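# Slide the puzzle box pieces open, then withdraw

## Task

Slide the wooden puzzle box's pieces in their required sequence until the lid has travelled at least half the length of its rail, with the box left in its original spot; afterwards pull both hands well clear of the box without touching any loose object.

## Robot and tools

Robot: two arms. left_arm sits on the +y side and carries a left hand; right_arm carries a right hand. The scene frame has its origin at table-top height between the nominal bases, +x out over the table, +z up. Calibrated bases: left_arm (-0.025, +0.322, +0.008) m, right_arm (+0.058, -0.245, +0.019) m, both turned only slightly about z. Arm names do not match image sides.

Hand point: a spot 0.05 m in front of the palm, 0.15 m out from the wrist face. Its +z runs along straight fingers, +y out of the palm, +x across the palm away from the thumb on the right hand and toward the thumb on the left hand. Straight fingertips extend 0.06-0.07 m past the point along +z and sit 0.06 m behind it along -y. A wrist bracket on the little-finger side juts out and can strike things.

Command row: 28 numbers, each in [-1, 1], always for both arms. Order: left_arm dx, dy, dz, rx, ry, rz, then left hand little, ring, middle, index, thumb_bend, thumb_turn, force_limit, speed; then the same 14 for right_arm. The six pose numbers are an offset, not a pose: measured from that arm's Hand target at the start of the action (or move), along the Hand target's own axes. 1.0 equals 0.6 m of travel or 180 degrees; rx, ry, rz form one rotation vector. All six zero re-requests the current Hand target. The six finger numbers are absolute targets: +1 open/straight, -1 closed; thumb_turn +1 beside the palm, -1 opposite the fingers. force_limit maps -1..+1 to about 0..10 N at the fingertip (0..15 N for the two thumb motors). speed rises linearly from near zero at -1 to full at +0.48 and stays full above; use -0.94 or lower for gentle closing. There is no no-change value: to keep a hand as is, resend the last eight numbers you sent for it (or, if none yet, its hand_measured plus hand_force_limit and hand_speed).

Tools:
execute_actions(actions, cameras): actions is a list of actions; each action is a table of up to 15 rows, one per 1/30 s step, and a short table repeats its final row to fill 15 steps. Every row in an action counts from the same start, so repeating an offset in a new action moves further. Empty actions returns images; cameras picks names, ["all"] or [].
move(target, speed, blend, blocking, cameras): straight-line paths toward one row or a list of up to 15 rows, every row offset from the Hand targets at the start (not from the previous row). speed is top speed in m/s, 0.002 to 4.3, default 0.25 (turns up to twice that in rad/s), one value or one per target. blend in m rounds corners; 0 stops at each. Paths share a 10 s cap and do not avoid obstacles or the other arm. blocking=false returns after about 0.5 s while motion continues. The result adds a move: line with the ending (done, off_target, moving, held, fault) and limits such as paced or held.
wait(seconds 0-10, cameras): let time pass holding commands. stop(cameras): brake a running move. zoom_image(camera, region [x0,y0,x1,y1] in pixels, at most 504 by 504) magnifies the latest image. show_instructions(): reference pages. finished_scene(scene): ends the current scene, given its number; irreversible.

Cameras: cam_head_left, cam_head_right, cam_high, cam_low, cam_left_wrist, cam_right_wrist, each 896x504.

Results: end_effector_position (m) and end_effector_quat_wxyz per arm, in that arm's own base frame; Hand target is the last commanded pose after clipping, and the next offsets count from it. hand_measured, hand_stopped_by (moving, target, force, stalled, fault) and hand_load_n (N at fingertip, positive pushing the finger open) list six values in motor order. Joint torques include the arm's own weight; numbers 3 and 4 wrap at ±28 N m. A missing Joint velocities line means all at rest. Motor temperatures and other quiet lines may be omitted.

Behaviour: arms track loosely and often rest 1-3 cm (up to 5 cm) short or low of the target; this is not contact. Orientation commands are clipped to 40 degrees from the current orientation each step. Small moves may not start; send the missing distance as a new offset. A blocked arm keeps pressing until commanded back past its hand point. Faster moves hit harder. Keep paths away from an arm's own base. Motors reach a MOTOR HOT warning at 85 °C and an arm drops at 100 °C, so avoid long stretched holds or pushing into unreachable poses.

Gripping: with the thumb turned in front, the hand grips objects about 0.035-0.065 m thick, handles down to about 0.025 m. To grip harder, raise force_limit and send a more-closed target; to release, send a more-open one.

Avoid: dropping or flinging parts, slamming or hard pushing on the box or table, overloading fingers, knocking anything off the table, and any contact between the two hands.

Each tool is called after "Call:" as name([rows], argument=value, ...), one row to a line, values as JSON.

Reference images:

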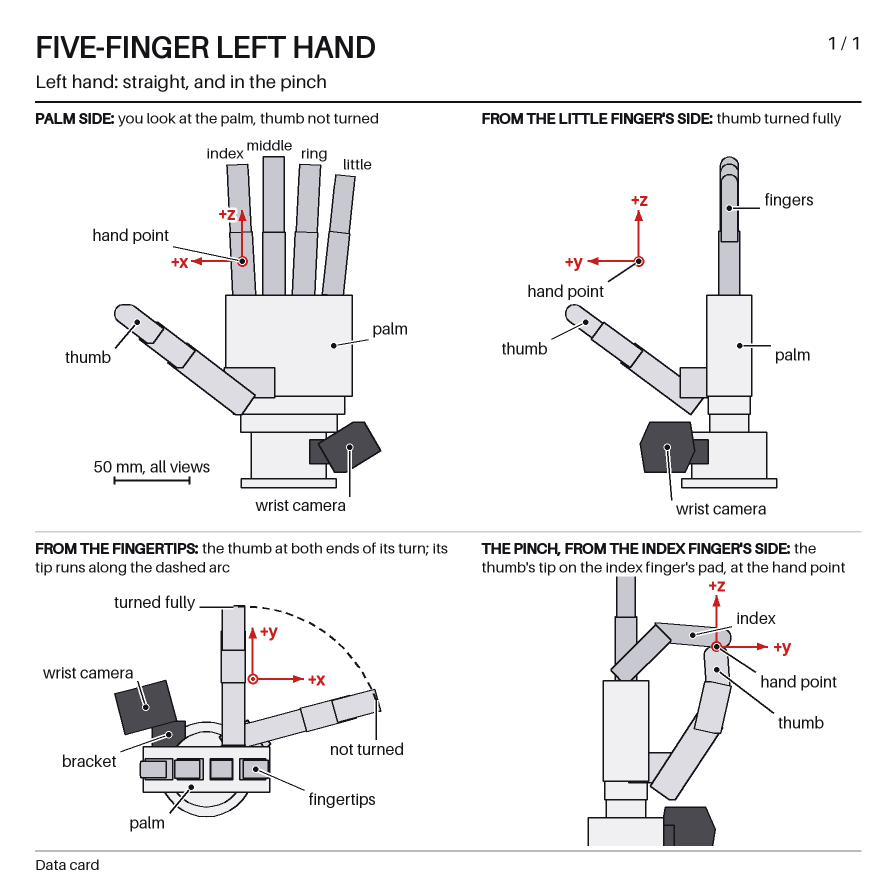

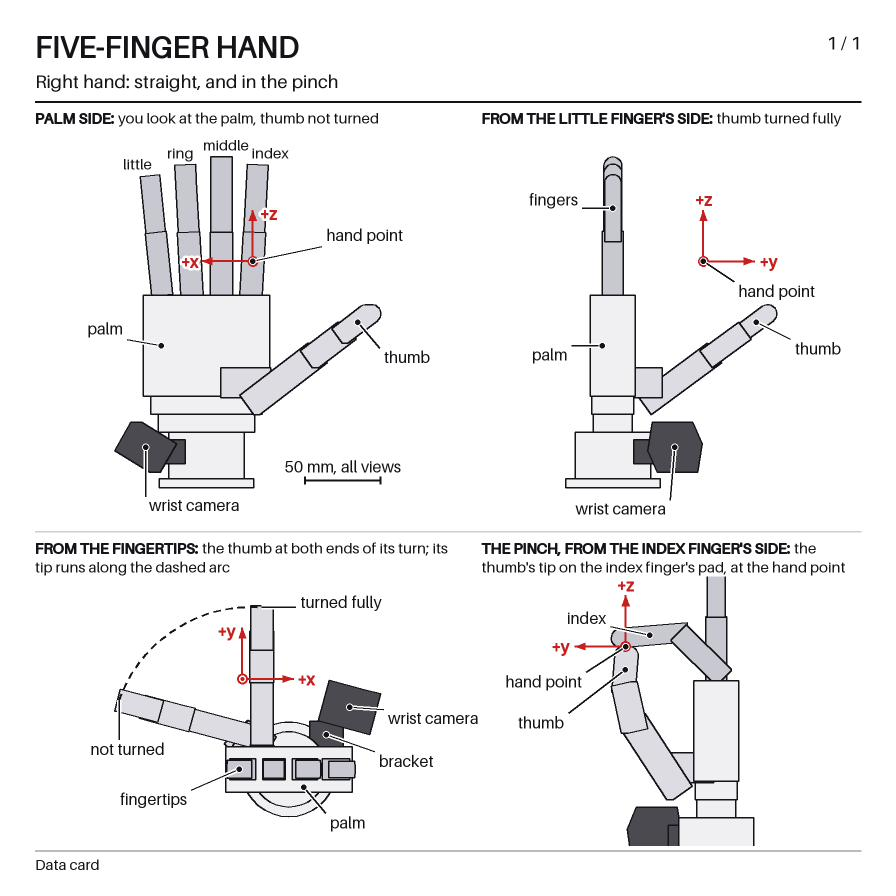

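## Session

Call:
execute_actions(actions=[])

Call:
zoom_image(camera="cam_low", region=[310, 180, 430, 300])

Call:
zoom_image(camera="cam_high", region=[310, 170, 410, 250])

Scene clock: 0.00 s.
left_arm: end_effector_position=(+0.6648, +0.1535, +0.1038) hand_measured=(+1.000, +1.000, +1.000, +1.000, +1.000, +1.000) hand_load_n=(+0.0, +0.0, +0.0, +0.0, +0.0, +0.0) hand_stopped_by=(target, target, target, target, target, target) hand_force_limit=0.00 hand_speed=-0.80 end_effector_quat_wxyz=(+0.306, +0.137, +0.941, -0.050) | right_arm: end_effector_position=(+0.0394, -0.3354, +0.1277) hand_measured=(+1.000, +1.000, +1.000, +1.000, +1.000, +1.000) hand_load_n=(+0.0, +0.0, +0.0, +0.0, +0.0, +0.0) hand_stopped_by=(target, target, target, target, target, target) hand_force_limit=0.00 hand_speed=-0.80 end_effector_quat_wxyz=(+0.248, +0.792, +0.522, +0.196)
Joint positions: left_arm=[0.217 1.818 1.446 -0.636 0.299 1.99] | right_arm=[-1.961 1.178 0.676 -1.12 -0.642 1.569]
Joint velocities: within noise
Joint torques (N m): no reading
Motor temperatures (°C): left_arm=[31 33 43 27 26 30] | right_arm=[31 30 34 26 29 31]
Heat: left arm: hottest elbow 43 °C; right arm: hottest elbow 34 °C.
Hand target: left_arm +0.6728, +0.1553, +0.1108; +0.313, +0.138, +0.938, -0.047 | right_arm +0.0365, -0.3427, +0.1354; +0.255, +0.790, +0.525, +0.187

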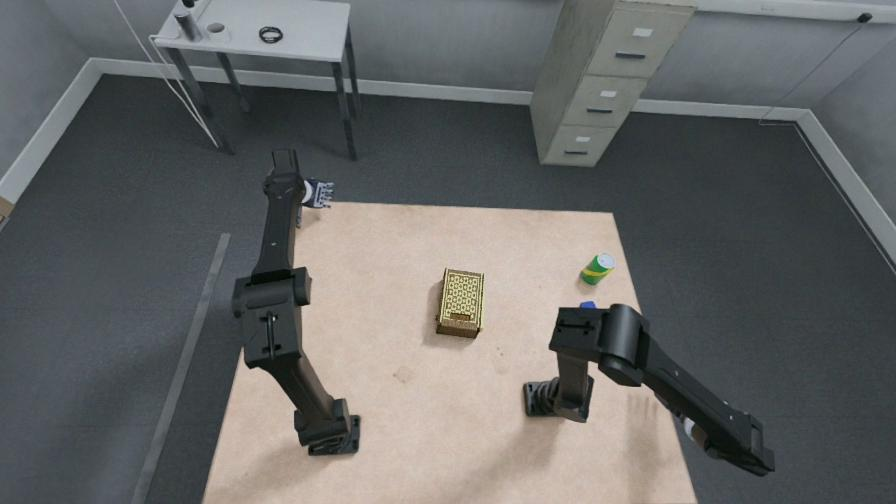

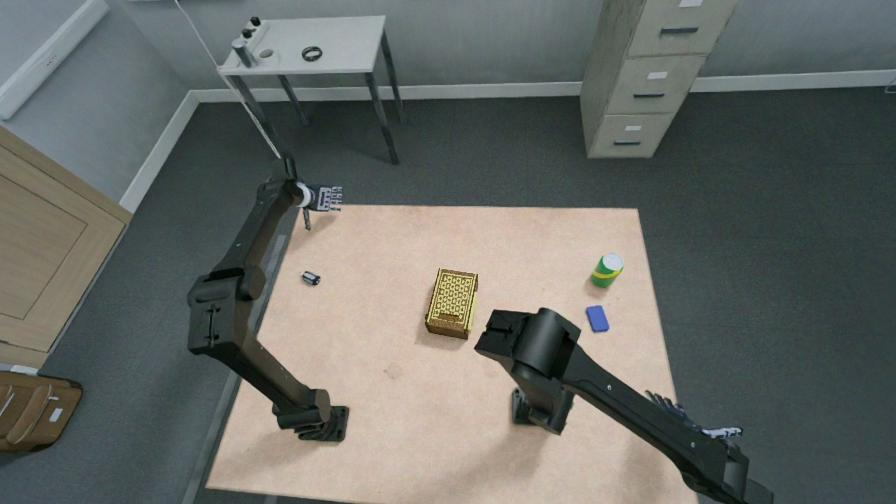

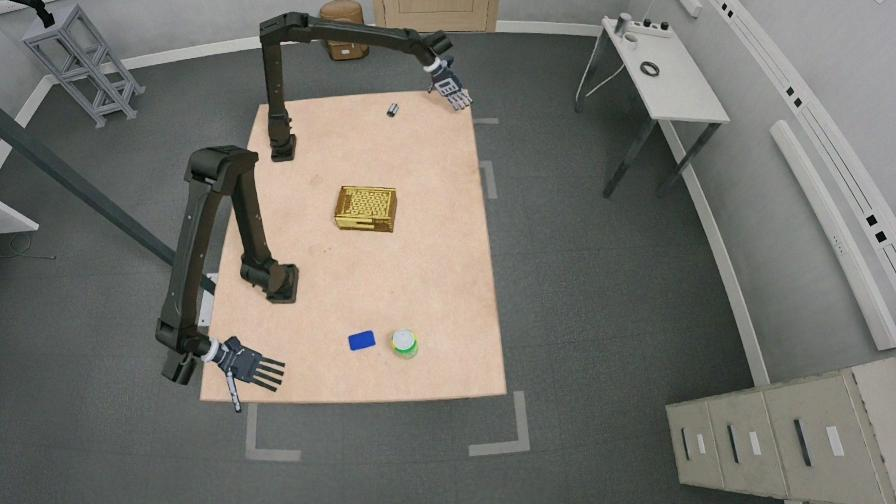

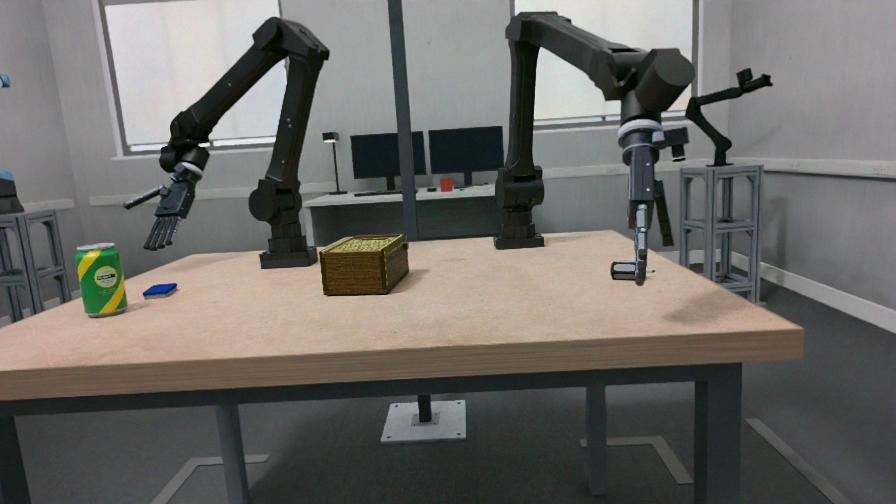

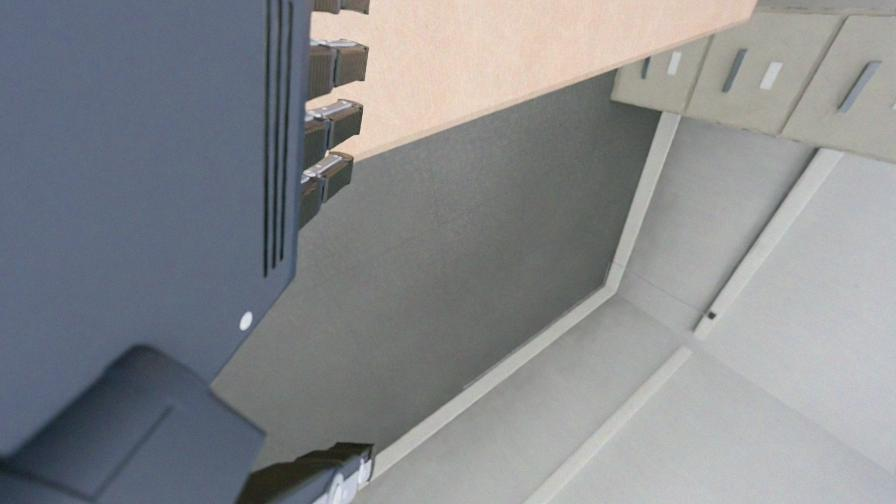

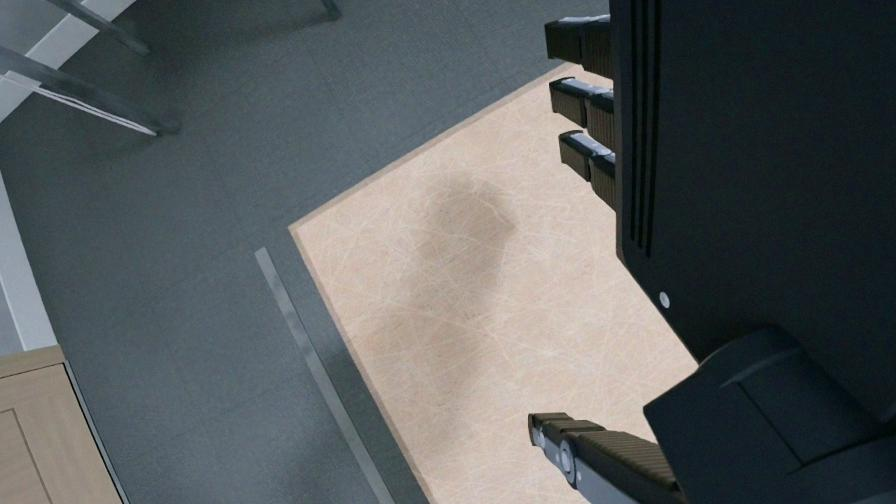

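Scaled by 4.200 from the camera's 896x504 image, which has a finer 1280x720 frame.

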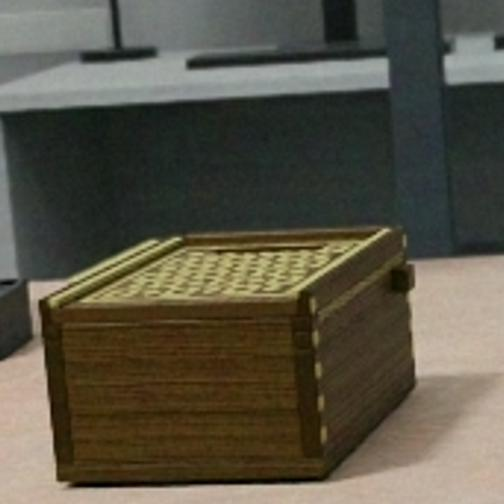

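Scaled by 5.040 from the camera's 896x504 image, which has a finer 1280x720 frame.

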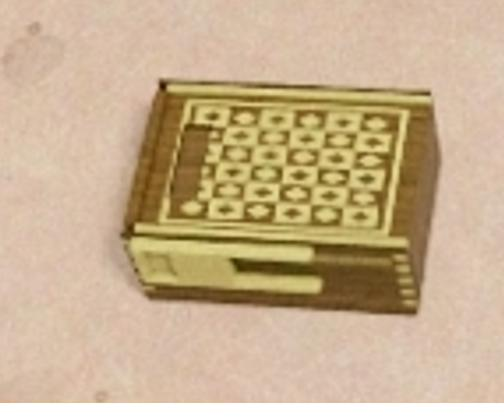

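Call:
move([
  [-0.08,0,-0.106,0,0,0,1,1,1,1,1,1,0,-0.8, 0.007,0.155,-0.206,0,0,0,1,1,1,1,1,1,0,-0.8],
  [-0.042,-0.3075,-0.257,-0.174,0.1516,-0.520,1,1,1,1,1,-1,0,0, 0.329,0.2487,-0.0618,0.1885,0.1035,-0.3363,1,1,1,1,1,1,0,0],
], blend=0.03, cameras=["cam_head_left","cam_left_wrist"], speed=0.3)

Scene clock: 218.47 s.
left_arm: end_effector_position=(+0.5460, +0.0030, +0.2459) hand_measured=(+1.000, +1.000, +1.000, +1.000, +1.000, -1.000) hand_load_n=(+0.0, +0.0, +0.0, +0.0, +0.0, +0.0) hand_stopped_by=(target, target, target, target, target, target) hand_force_limit=0.00 hand_speed=0.00 end_effector_quat_wxyz=(+0.015, -0.643, +0.766, -0.011) | right_arm: end_effector_position=(+0.1934, -0.1913, +0.2454) hand_measured=(+1.000, +1.000, +1.000, +1.000, +1.000, +1.000) hand_load_n=(+0.0, +0.0, +0.0, +0.0, +0.0, +0.0) hand_stopped_by=(target, target, target, target, target, target) hand_force_limit=0.00 hand_speed=0.00 end_effector_quat_wxyz=(-0.009, +0.420, +0.907, +0.008)
Joint positions: left_arm=[0.038 1.946 2.1 -1.688 -0.001 0.212] | right_arm=[-1.019 0.984 1.063 -1.675 -0.004 1.42]
Joint torques (N m): left_arm=[0.91 -17.2 9.7 0.02 0.08 -0.17] | right_arm=[2.37 -2.55 10.92 -0.35 0.02 0.01]
Motor temperatures (°C): left_arm=[30 38 49 27 26 30] | right_arm=[30 30 39 26 30 31]
Heat: left arm: hottest elbow 49 °C; right arm: hottest elbow 39 °C.
Hand target: left_arm +0.5502, -0.0002, +0.2495; +0.001, -0.647, +0.763, -0.001 | right_arm +0.2001, -0.2001, +0.2601; +0.000, +0.423, +0.906, +0.001
Off the commanded pose: left_arm 0.006 m, 2 deg | right_arm 0.018 m, 1 deg.
joint sent to its limit (left arm) — joint 4 (wrist pitch), lower limit. The joint targets still meet the commanded pose.
move: off_target (right_arm); target 2's new numbers were sent with right_arm's hand 0.018 m and 1 deg from that target
Images, in order (width x height): cam_head_left 896x504, cam_left_wrist 896x504.

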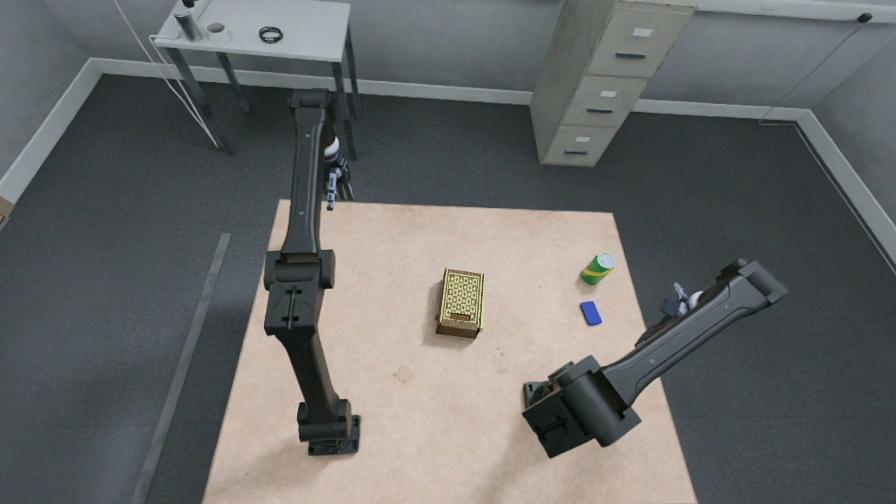

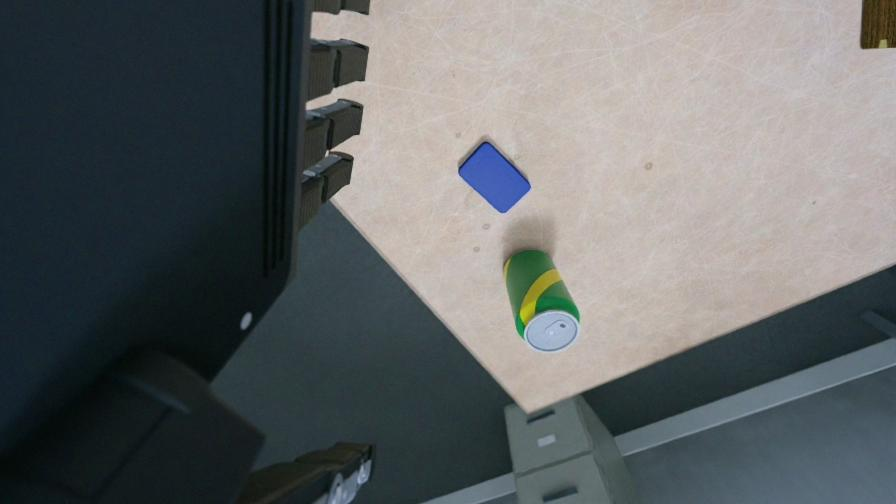

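Call:
move([
  [0.335,0.0735,0.03,0,0,0,1,1,1,1,1,-1,0,0, 0.1657,0.2692,0,0,0,-0.3889,1,1,1,1,1,1,0,0],
  [0.669,0.147,0.0625,0,0,0,1,1,1,1,1,-1,0,0, 0.409,0.3223,0.1985,-0.202,-0.074,-0.754,1,1,1,1,1,1,0,0],
], blend=0.04, cameras=["cam_head_left","cam_left_wrist","cam_low"], speed=0.3)

Call:
zoom_image(camera="cam_left_wrist", region=[290, 20, 610, 280])

Scene clock: 249.73 s.
left_arm: end_effector_position=(+0.3871, -0.3705, +0.2089) hand_measured=(+1.000, +1.000, +1.000, +1.000, +1.000, -1.000) hand_load_n=(+0.0, +0.0, +0.0, +0.0, +0.0, +0.0) hand_stopped_by=(target, target, target, target, target, target) hand_force_limit=0.00 hand_speed=0.00 end_effector_quat_wxyz=(-0.002, -0.642, +0.766, +0.011) | right_arm: end_effector_position=(+0.1885, +0.1113, +0.1436) hand_measured=(+1.000, +1.000, +1.000, +1.000, +1.000, +1.000) hand_load_n=(+0.0, +0.0, +0.0, +0.0, +0.0, +0.0) hand_stopped_by=(target, target, target, target, target, target) hand_force_limit=0.00 hand_speed=0.00 end_effector_quat_wxyz=(-0.183, +0.675, -0.691, -0.181)
Joint positions: left_arm=[-0.66 1.864 1.871 -1.601 -0.001 -0.484] | right_arm=[-0.053 1.032 0.712 -1.272 -0.521 -0.034]
Joint torques (N m): left_arm=[0.91 -14.97 11.26 0.36 0.03 -0.17] | right_arm=[2.32 -2.67 7.12 0.4 -0.6 -0.22]
Heat: left arm: hottest elbow 50 °C; right arm: hottest elbow 41 °C.
Hand target: left_arm +0.3979, -0.3818, +0.2115; +0.001, -0.647, +0.763, +0.000 | right_arm +0.1906, +0.1123, +0.1414; -0.184, +0.681, -0.685, -0.183
Off the commanded pose: left_arm 0.016 m, 2 deg | right_arm 0.003 m, 1 deg.
move: off_target (left_arm)
Images, in order (width x height): cam_head_left 896x504, cam_low 896x504, cam_left_wrist 896x504.

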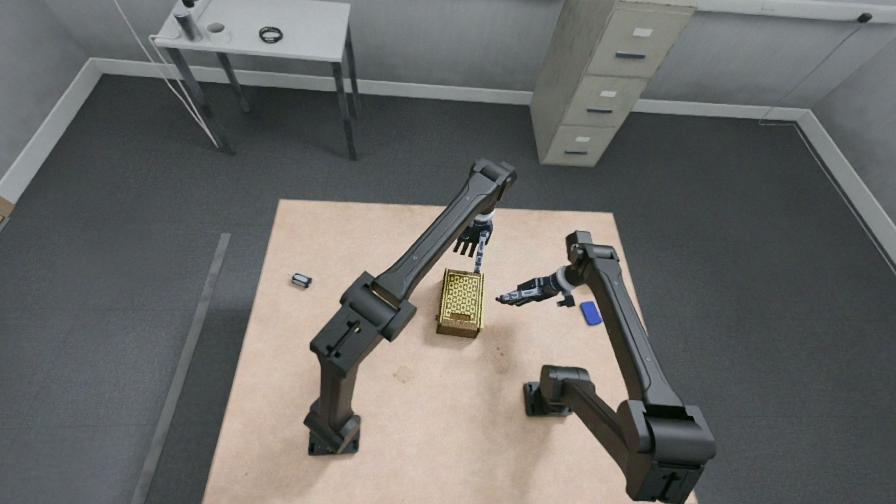

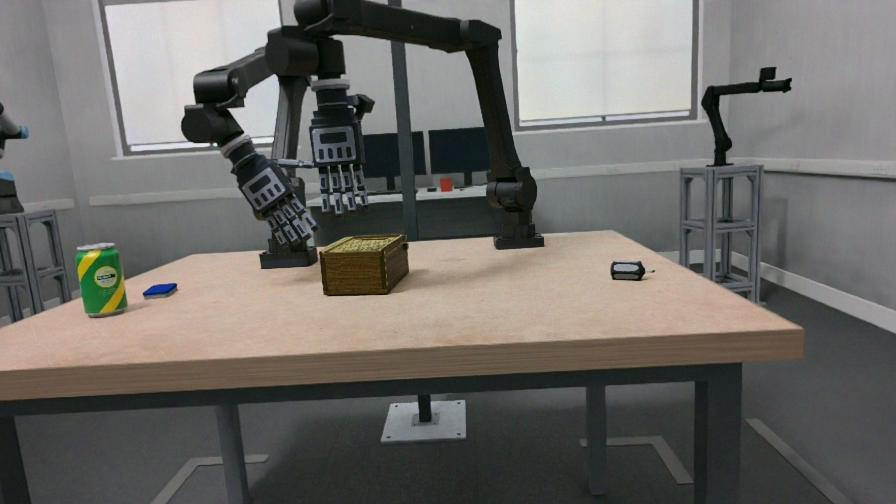

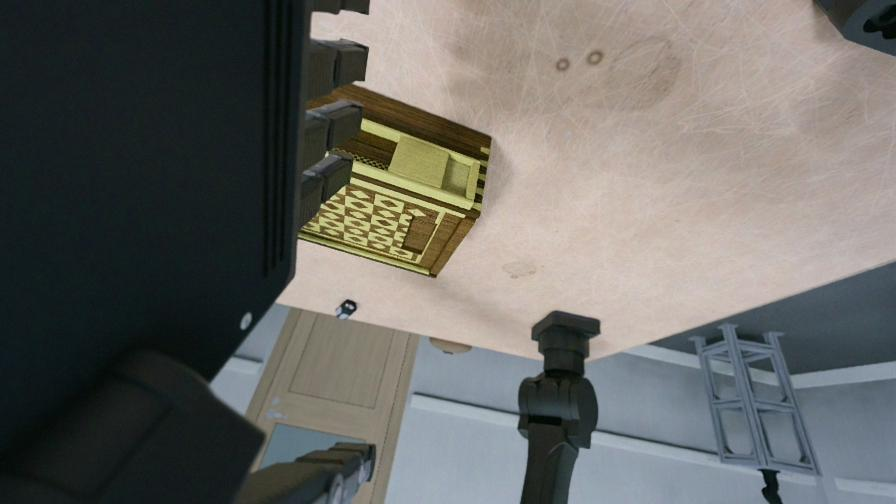

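Scaled by 1.575 from the camera's 896x504 image, which has a finer 1280x720 frame.

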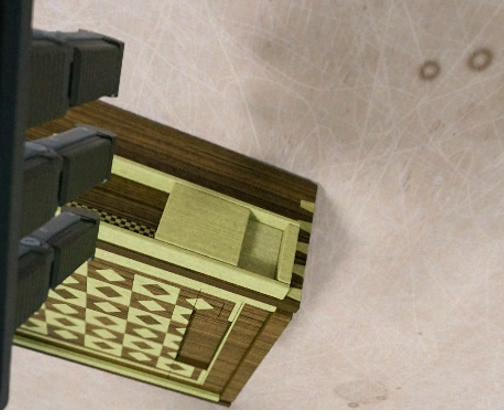

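Call:
zoom_image(camera="cam_head_left", region=[425, 255, 505, 345])

Call:
wait(seconds=0, cameras=["cam_high", "cam_right_wrist","cam_head_right"])

Call:
zoom_image(camera="cam_head_right", region=[415, 255, 495, 345])

Call:
zoom_image(camera="cam_high", region=[310, 170, 410, 250])

Scaled by 5.600 from the camera's 896x504 image, which has a finer 1280x720 frame.

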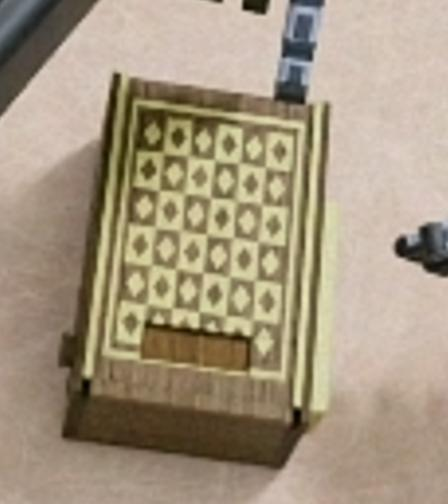

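Scene clock: 338.37 s.
left_arm: end_effector_position=(+0.3871, -0.3705, +0.2089) hand_measured=(+1.000, +1.000, +1.000, +1.000, +1.000, -1.000) hand_load_n=(+0.0, +0.0, +0.0, +0.0, +0.0, +0.0) hand_stopped_by=(target, target, target, target, target, target) hand_force_limit=0.00 hand_speed=0.00 end_effector_quat_wxyz=(-0.002, -0.642, +0.766, +0.011) | right_arm: end_effector_position=(+0.1885, +0.1113, +0.1436) hand_measured=(+1.000, +1.000, +1.000, +1.000, +1.000, +1.000) hand_load_n=(+0.0, +0.5, +0.0, +0.0, +0.0, +0.0) hand_stopped_by=(target, target, target, target, target, target) hand_force_limit=0.00 hand_speed=0.00 end_effector_quat_wxyz=(-0.183, +0.675, -0.691, -0.181)
Joint positions: left_arm=[-0.66 1.864 1.871 -1.601 -0.001 -0.484] | right_arm=[-0.053 1.032 0.712 -1.272 -0.521 -0.035]
Joint torques (N m): left_arm=[1.03 -15.03 11.26 0.35 0.03 -0.17] | right_arm=[2.37 -2.67 7.12 0.39 -0.59 -0.23]
Heat: left arm: hottest elbow 53 °C; right arm: hottest elbow 36 °C.
Hand target: left_arm +0.3979, -0.3818, +0.2115; +0.001, -0.647, +0.763, +0.000 | right_arm +0.1906, +0.1123, +0.1414; -0.184, +0.681, -0.685, -0.183
Off the commanded pose: left_arm 0.016 m, 2 deg | right_arm 0.003 m, 1 deg.
Images, in order (width x height): cam_head_right 896x504, cam_high 896x504, cam_right_wrist 896x504.

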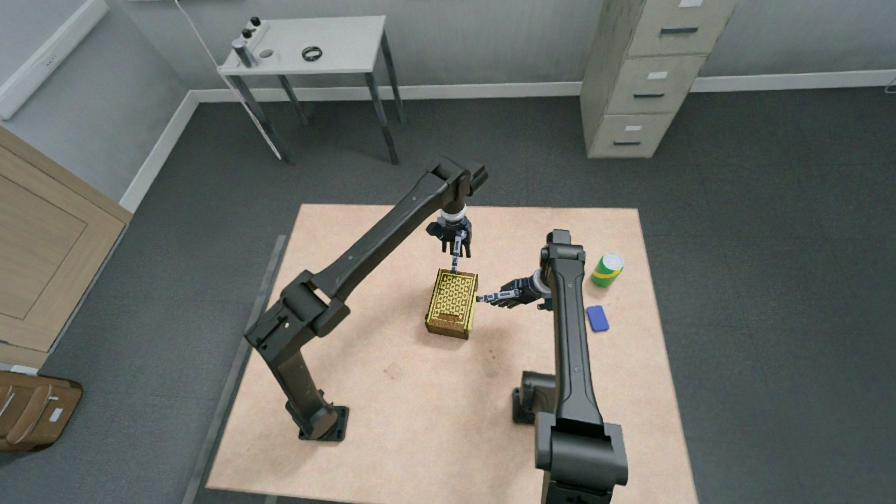

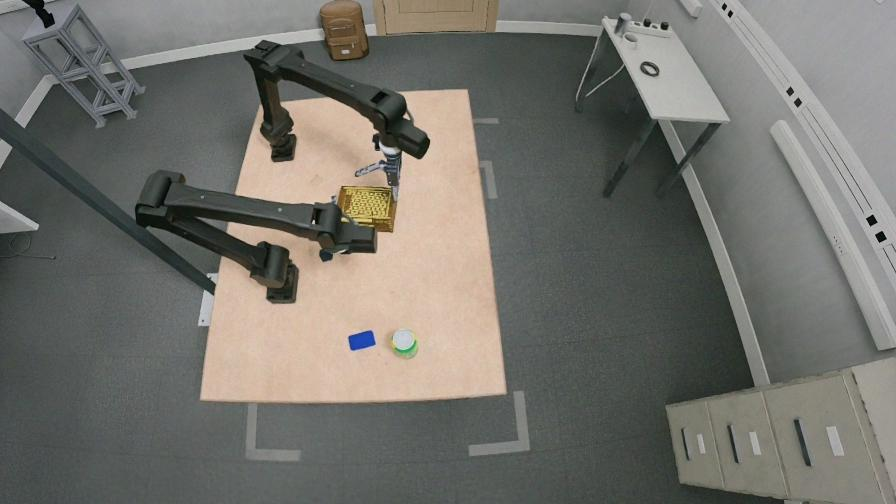

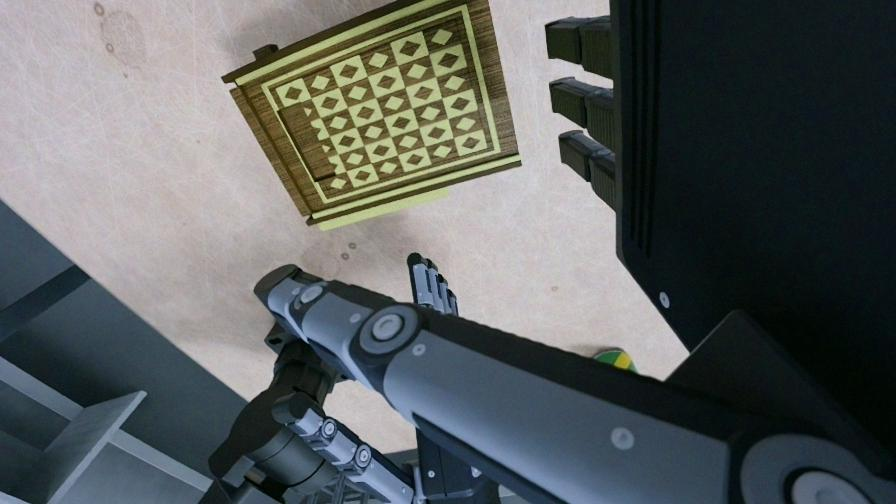

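Scaled by 5.600 from the camera's 896x504 image, which has a finer 1280x720 frame.

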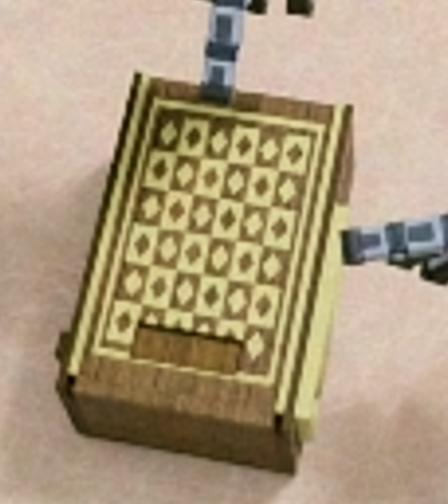

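Scaled by 5.040 from the camera's 896x504 image, which has a finer 1280x720 frame.

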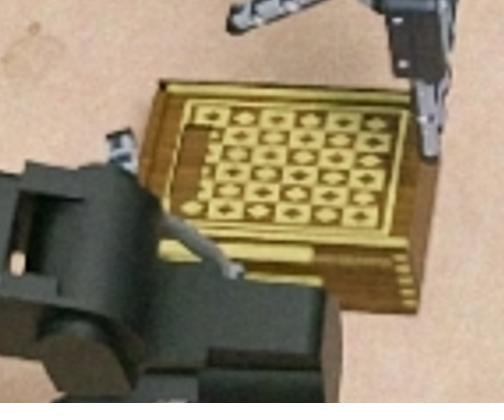

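Call:
move([
  [0.0015,-0.0342,0,0,0,0,1,1,1,1,1,-1,0,0, 0.012,0.1042,0.0767,0.0146,0.028,0.028,1,1,1,1,1,1,0,0],
  [0.0015,-0.0342,0.2058,0,0,0,1,1,1,1,1,-1,0,0, 0.012,0.1042,0.0767,0.0146,0.028,0.028,1,1,1,1,1,1,0,0],
], cameras=["cam_head_left","cam_left_wrist","cam_low","cam_right_wrist"], speed=[0.15,0.12])

Call:
zoom_image(camera="cam_left_wrist", region=[280, 60, 500, 280])

Call:
zoom_image(camera="cam_low", region=[290, 200, 430, 310])

Call:
zoom_image(camera="cam_right_wrist", region=[400, 60, 640, 280])

Scene clock: 396.40 s.
left_arm: end_effector_position=(+0.4130, -0.3879, +0.0985) hand_measured=(+1.000, +1.000, +1.000, +1.000, +1.000, -1.000) hand_load_n=(+0.0, +0.0, +0.0, +0.0, +0.0, +0.0) hand_stopped_by=(target, target, target, target, target, target) hand_force_limit=0.00 hand_speed=0.00 end_effector_quat_wxyz=(+0.002, -0.644, +0.765, -0.005) | right_arm: end_effector_position=(+0.1250, +0.1280, +0.0962) hand_measured=(+1.000, +1.000, +1.000, +1.000, +1.000, +1.000) hand_load_n=(-0.5, +0.0, +0.0, +0.0, -0.5, +0.0) hand_stopped_by=(target, target, target, target, target, target) hand_force_limit=0.00 hand_speed=0.00 end_effector_quat_wxyz=(+0.153, -0.653, +0.726, +0.152)
Joint positions: left_arm=[-0.656 1.961 1.728 -1.329 -0.001 -0.484] | right_arm=[0.072 0.813 0.492 -1.191 -0.432 0.19]
Joint torques (N m): left_arm=[1.85 -16.26 7.82 0.54 0.02 -0.04] | right_arm=[2.32 -1.96 7.17 0.62 -0.32 0.03]
Heat: left arm: hottest elbow 53 °C; right arm: hottest elbow 36 °C.
Hand target: left_arm +0.4183, -0.3860, +0.0883; +0.001, -0.647, +0.763, -0.001 | right_arm +0.1280, +0.1294, +0.0979; +0.161, -0.653, +0.725, +0.145
Off the commanded pose: left_arm 0.012 m, 1 deg | right_arm 0.004 m, 1 deg.
move: off_target (left_arm)
Images, in order (width x height): cam_head_left 896x504, cam_low 896x504, cam_left_wrist 896x504, cam_right_wrist 896x504.

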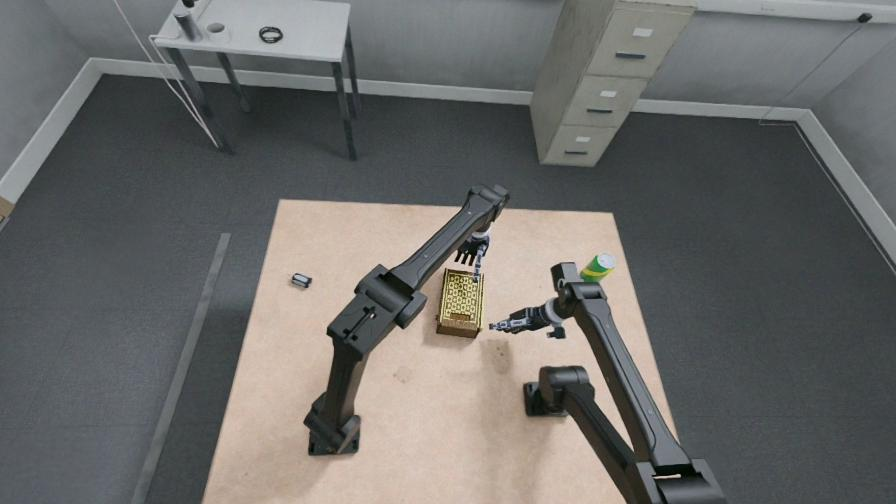

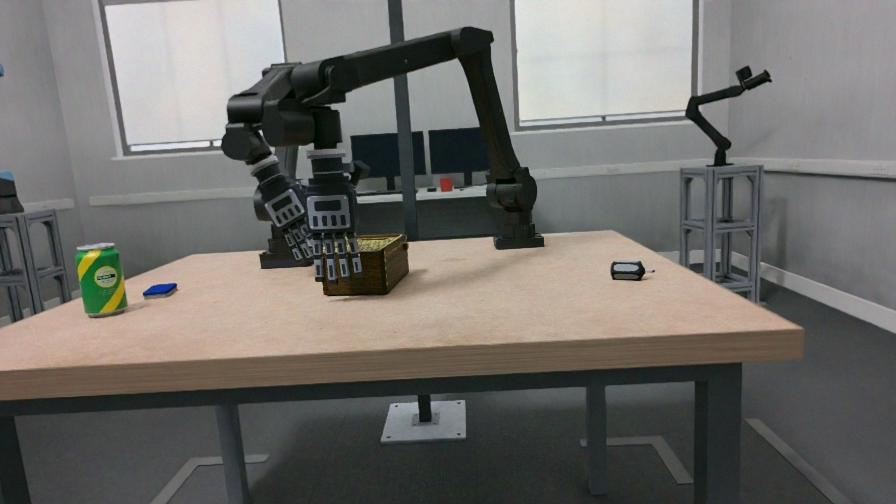

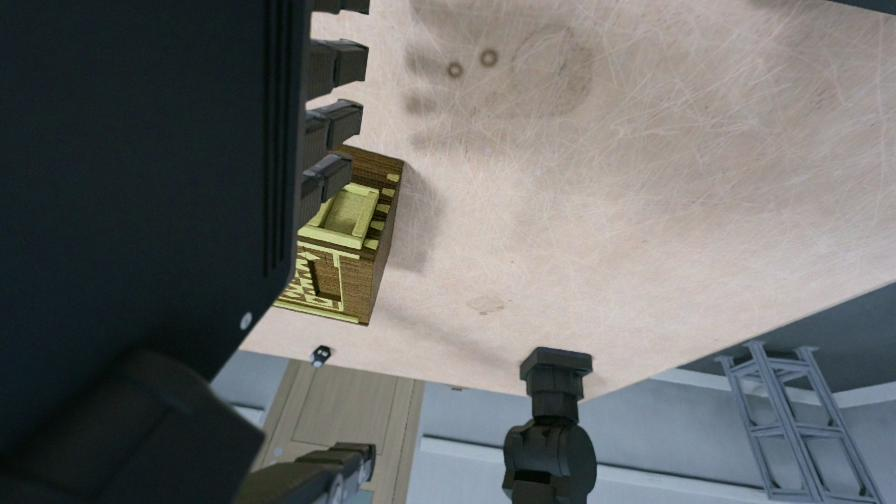

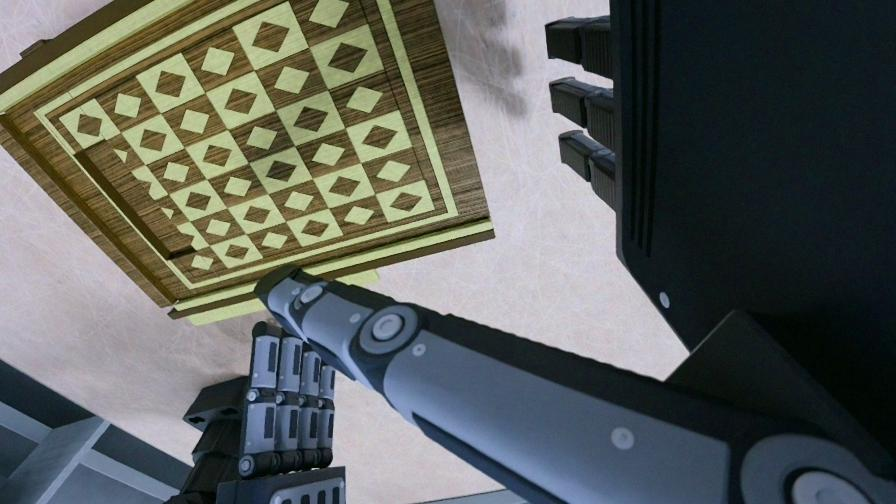

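Scaled by 2.291 from the camera's 896x504 image, which has a finer 1280x720 frame.

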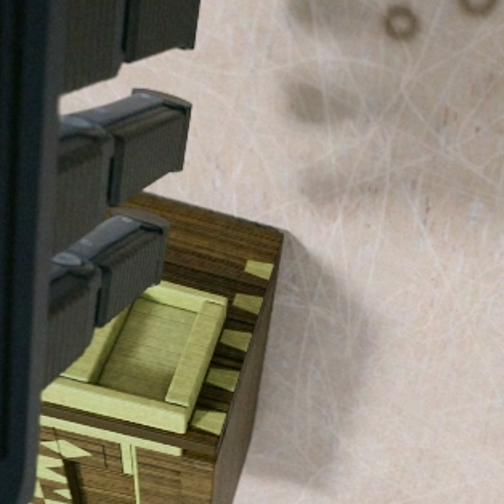

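Scaled by 3.600 from the camera's 896x504 image, which has a finer 1280x720 frame.

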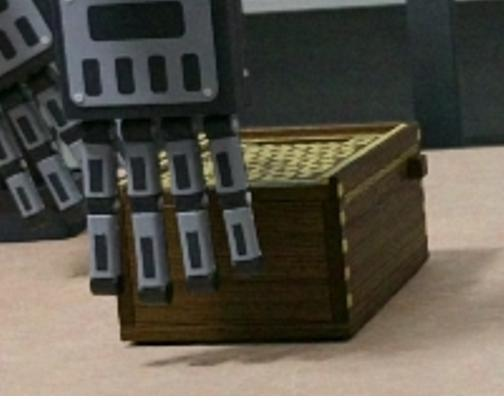

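Scaled by 2.100 from the camera's 896x504 image, which has a finer 1280x720 frame.

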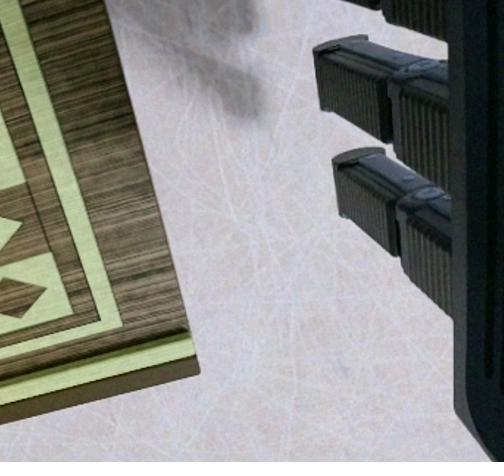

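Call:
move([
  [-0.0187,0.0362,0.0083,0,0,0,1,1,1,1,1,-1,0,0, -0.0425,-0.004,0.0123,0,0,0,1,1,1,1,1,1,0,0],
], cameras=["cam_left_wrist","cam_low","cam_right_wrist"], speed=[0.06])

Call:
zoom_image(camera="cam_left_wrist", region=[280, 60, 500, 280])

Call:
zoom_image(camera="cam_low", region=[290, 200, 430, 310])

Scene clock: 438.63 s.
left_arm: end_effector_position=(+0.3942, -0.3734, +0.0802) hand_measured=(+1.000, +1.000, +1.000, +1.000, +1.000, -1.000) hand_load_n=(+0.0, +0.0, +0.0, +0.0, +0.0, +0.0) hand_stopped_by=(target, target, target, target, target, target) hand_force_limit=0.00 hand_speed=0.00 end_effector_quat_wxyz=(-0.001, -0.644, +0.765, +0.007) | right_arm: end_effector_position=(+0.1252, +0.1521, +0.0963) hand_measured=(+1.000, +1.000, +1.000, +1.000, +1.000, +1.000) hand_load_n=(+0.0, +0.0, +0.0, +0.0, +0.0, +0.0) hand_stopped_by=(target, target, target, target, target, target) hand_force_limit=0.00 hand_speed=0.00 end_effector_quat_wxyz=(+0.150, -0.653, +0.726, +0.152)
Joint positions: left_arm=[-0.656 1.929 1.627 -1.282 -0.001 -0.484] | right_arm=[0.208 0.813 0.492 -1.134 -0.416 0.338]
Joint torques (N m): left_arm=[1.9 -17.55 7.28 0.51 0.03 -0.05] | right_arm=[2.37 -1.03 8.46 0.79 -0.3 0.01]
Heat: left arm: hottest elbow 51 °C; right arm: hottest elbow 36 °C.
Hand target: left_arm +0.3986, -0.3713, +0.0832; +0.001, -0.647, +0.763, +0.000 | right_arm +0.1331, +0.1553, +0.1020; +0.161, -0.653, +0.726, +0.145
Off the commanded pose: left_arm 0.006 m, 1 deg | right_arm 0.010 m, 1 deg.
move: done
Images, in order (width x height): cam_low 896x504, cam_left_wrist 896x504, cam_right_wrist 896x504.

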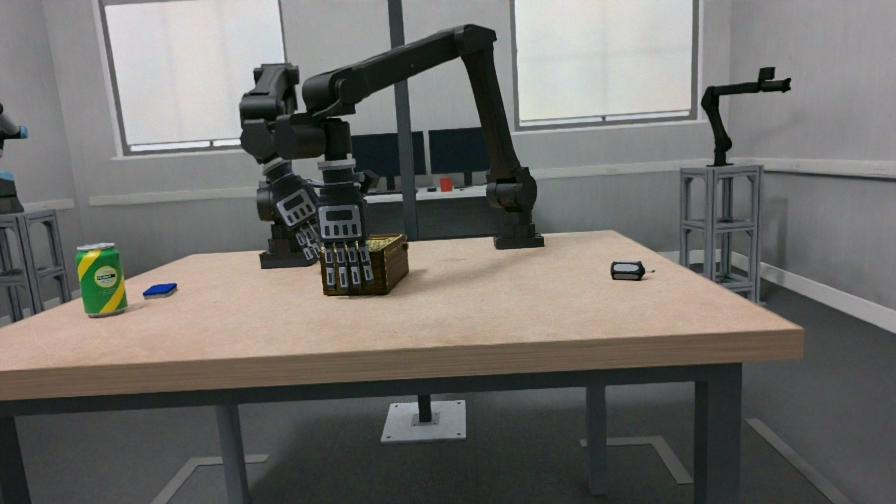

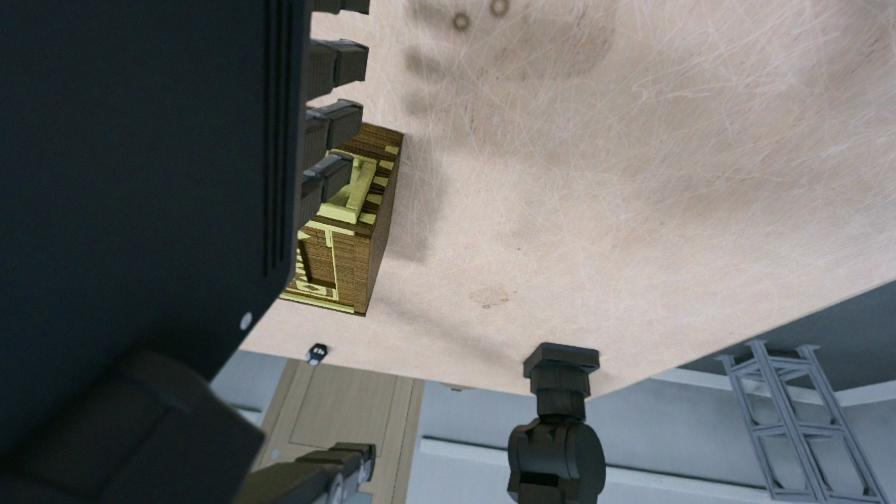

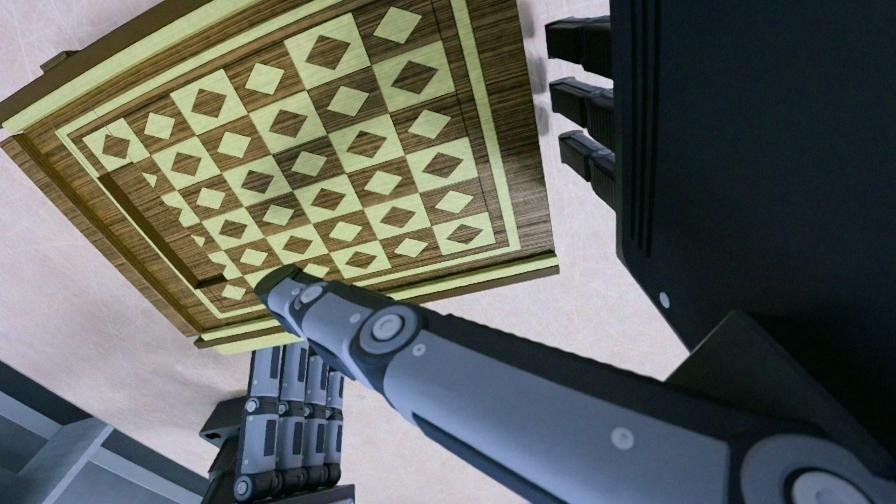

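Scaled by 2.291 from the camera's 896x504 image, which has a finer 1280x720 frame.

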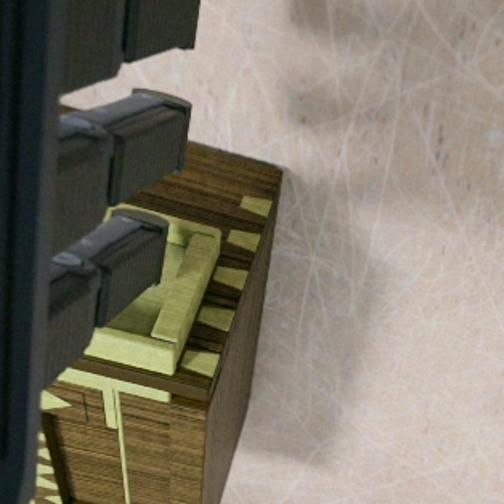

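Scaled by 3.600 from the camera's 896x504 image, which has a finer 1280x720 frame.

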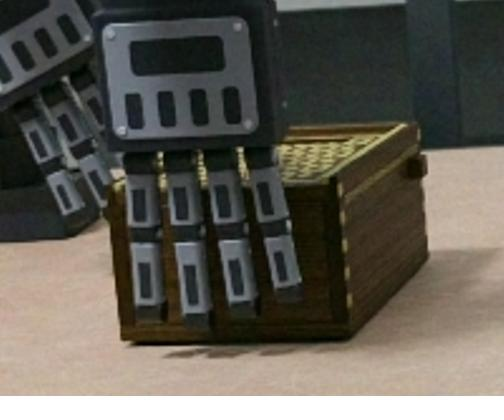

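Call:
move([
  [0,0.0118,-0.0133,0,0,0,1,1,1,1,1,-1,0,0, -0.0015,-0.015,0.0007,0,0,0,1,1,1,1,1,1,0,0],
  [0,0.0118,-0.0133,0,0,0,1,1,1,1,1,-1,0,0, -0.0195,-0.013,0.009,0,0,0,1,1,1,1,1,1,0,0],
], cameras=["cam_left_wrist","cam_low","cam_right_wrist"], speed=[0.05])

Call:
zoom_image(camera="cam_left_wrist", region=[280, 60, 500, 280])

Call:
zoom_image(camera="cam_low", region=[290, 200, 430, 310])

speed must be one number or one for each of the 2 targets, got a list of 1; nothing of the call was run

Scaled by 2.291 from the camera's 896x504 image, which has a finer 1280x720 frame.

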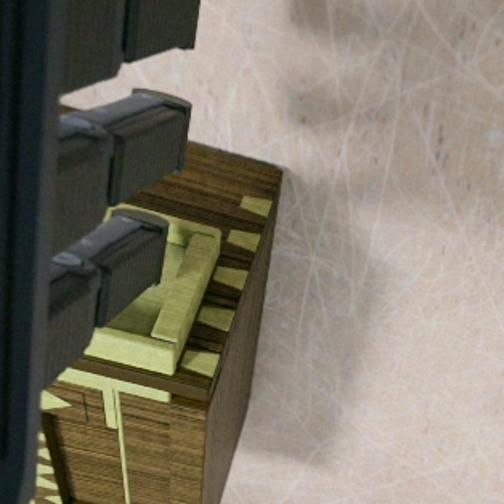

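Scaled by 3.600 from the camera's 896x504 image, which has a finer 1280x720 frame.

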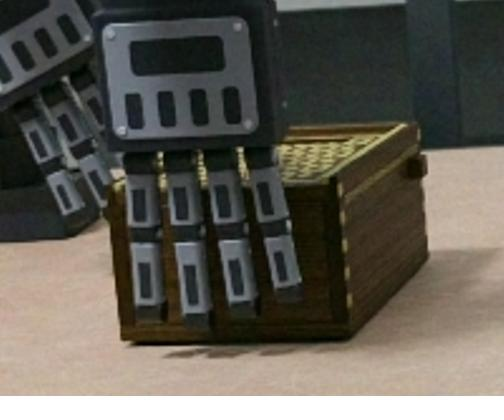

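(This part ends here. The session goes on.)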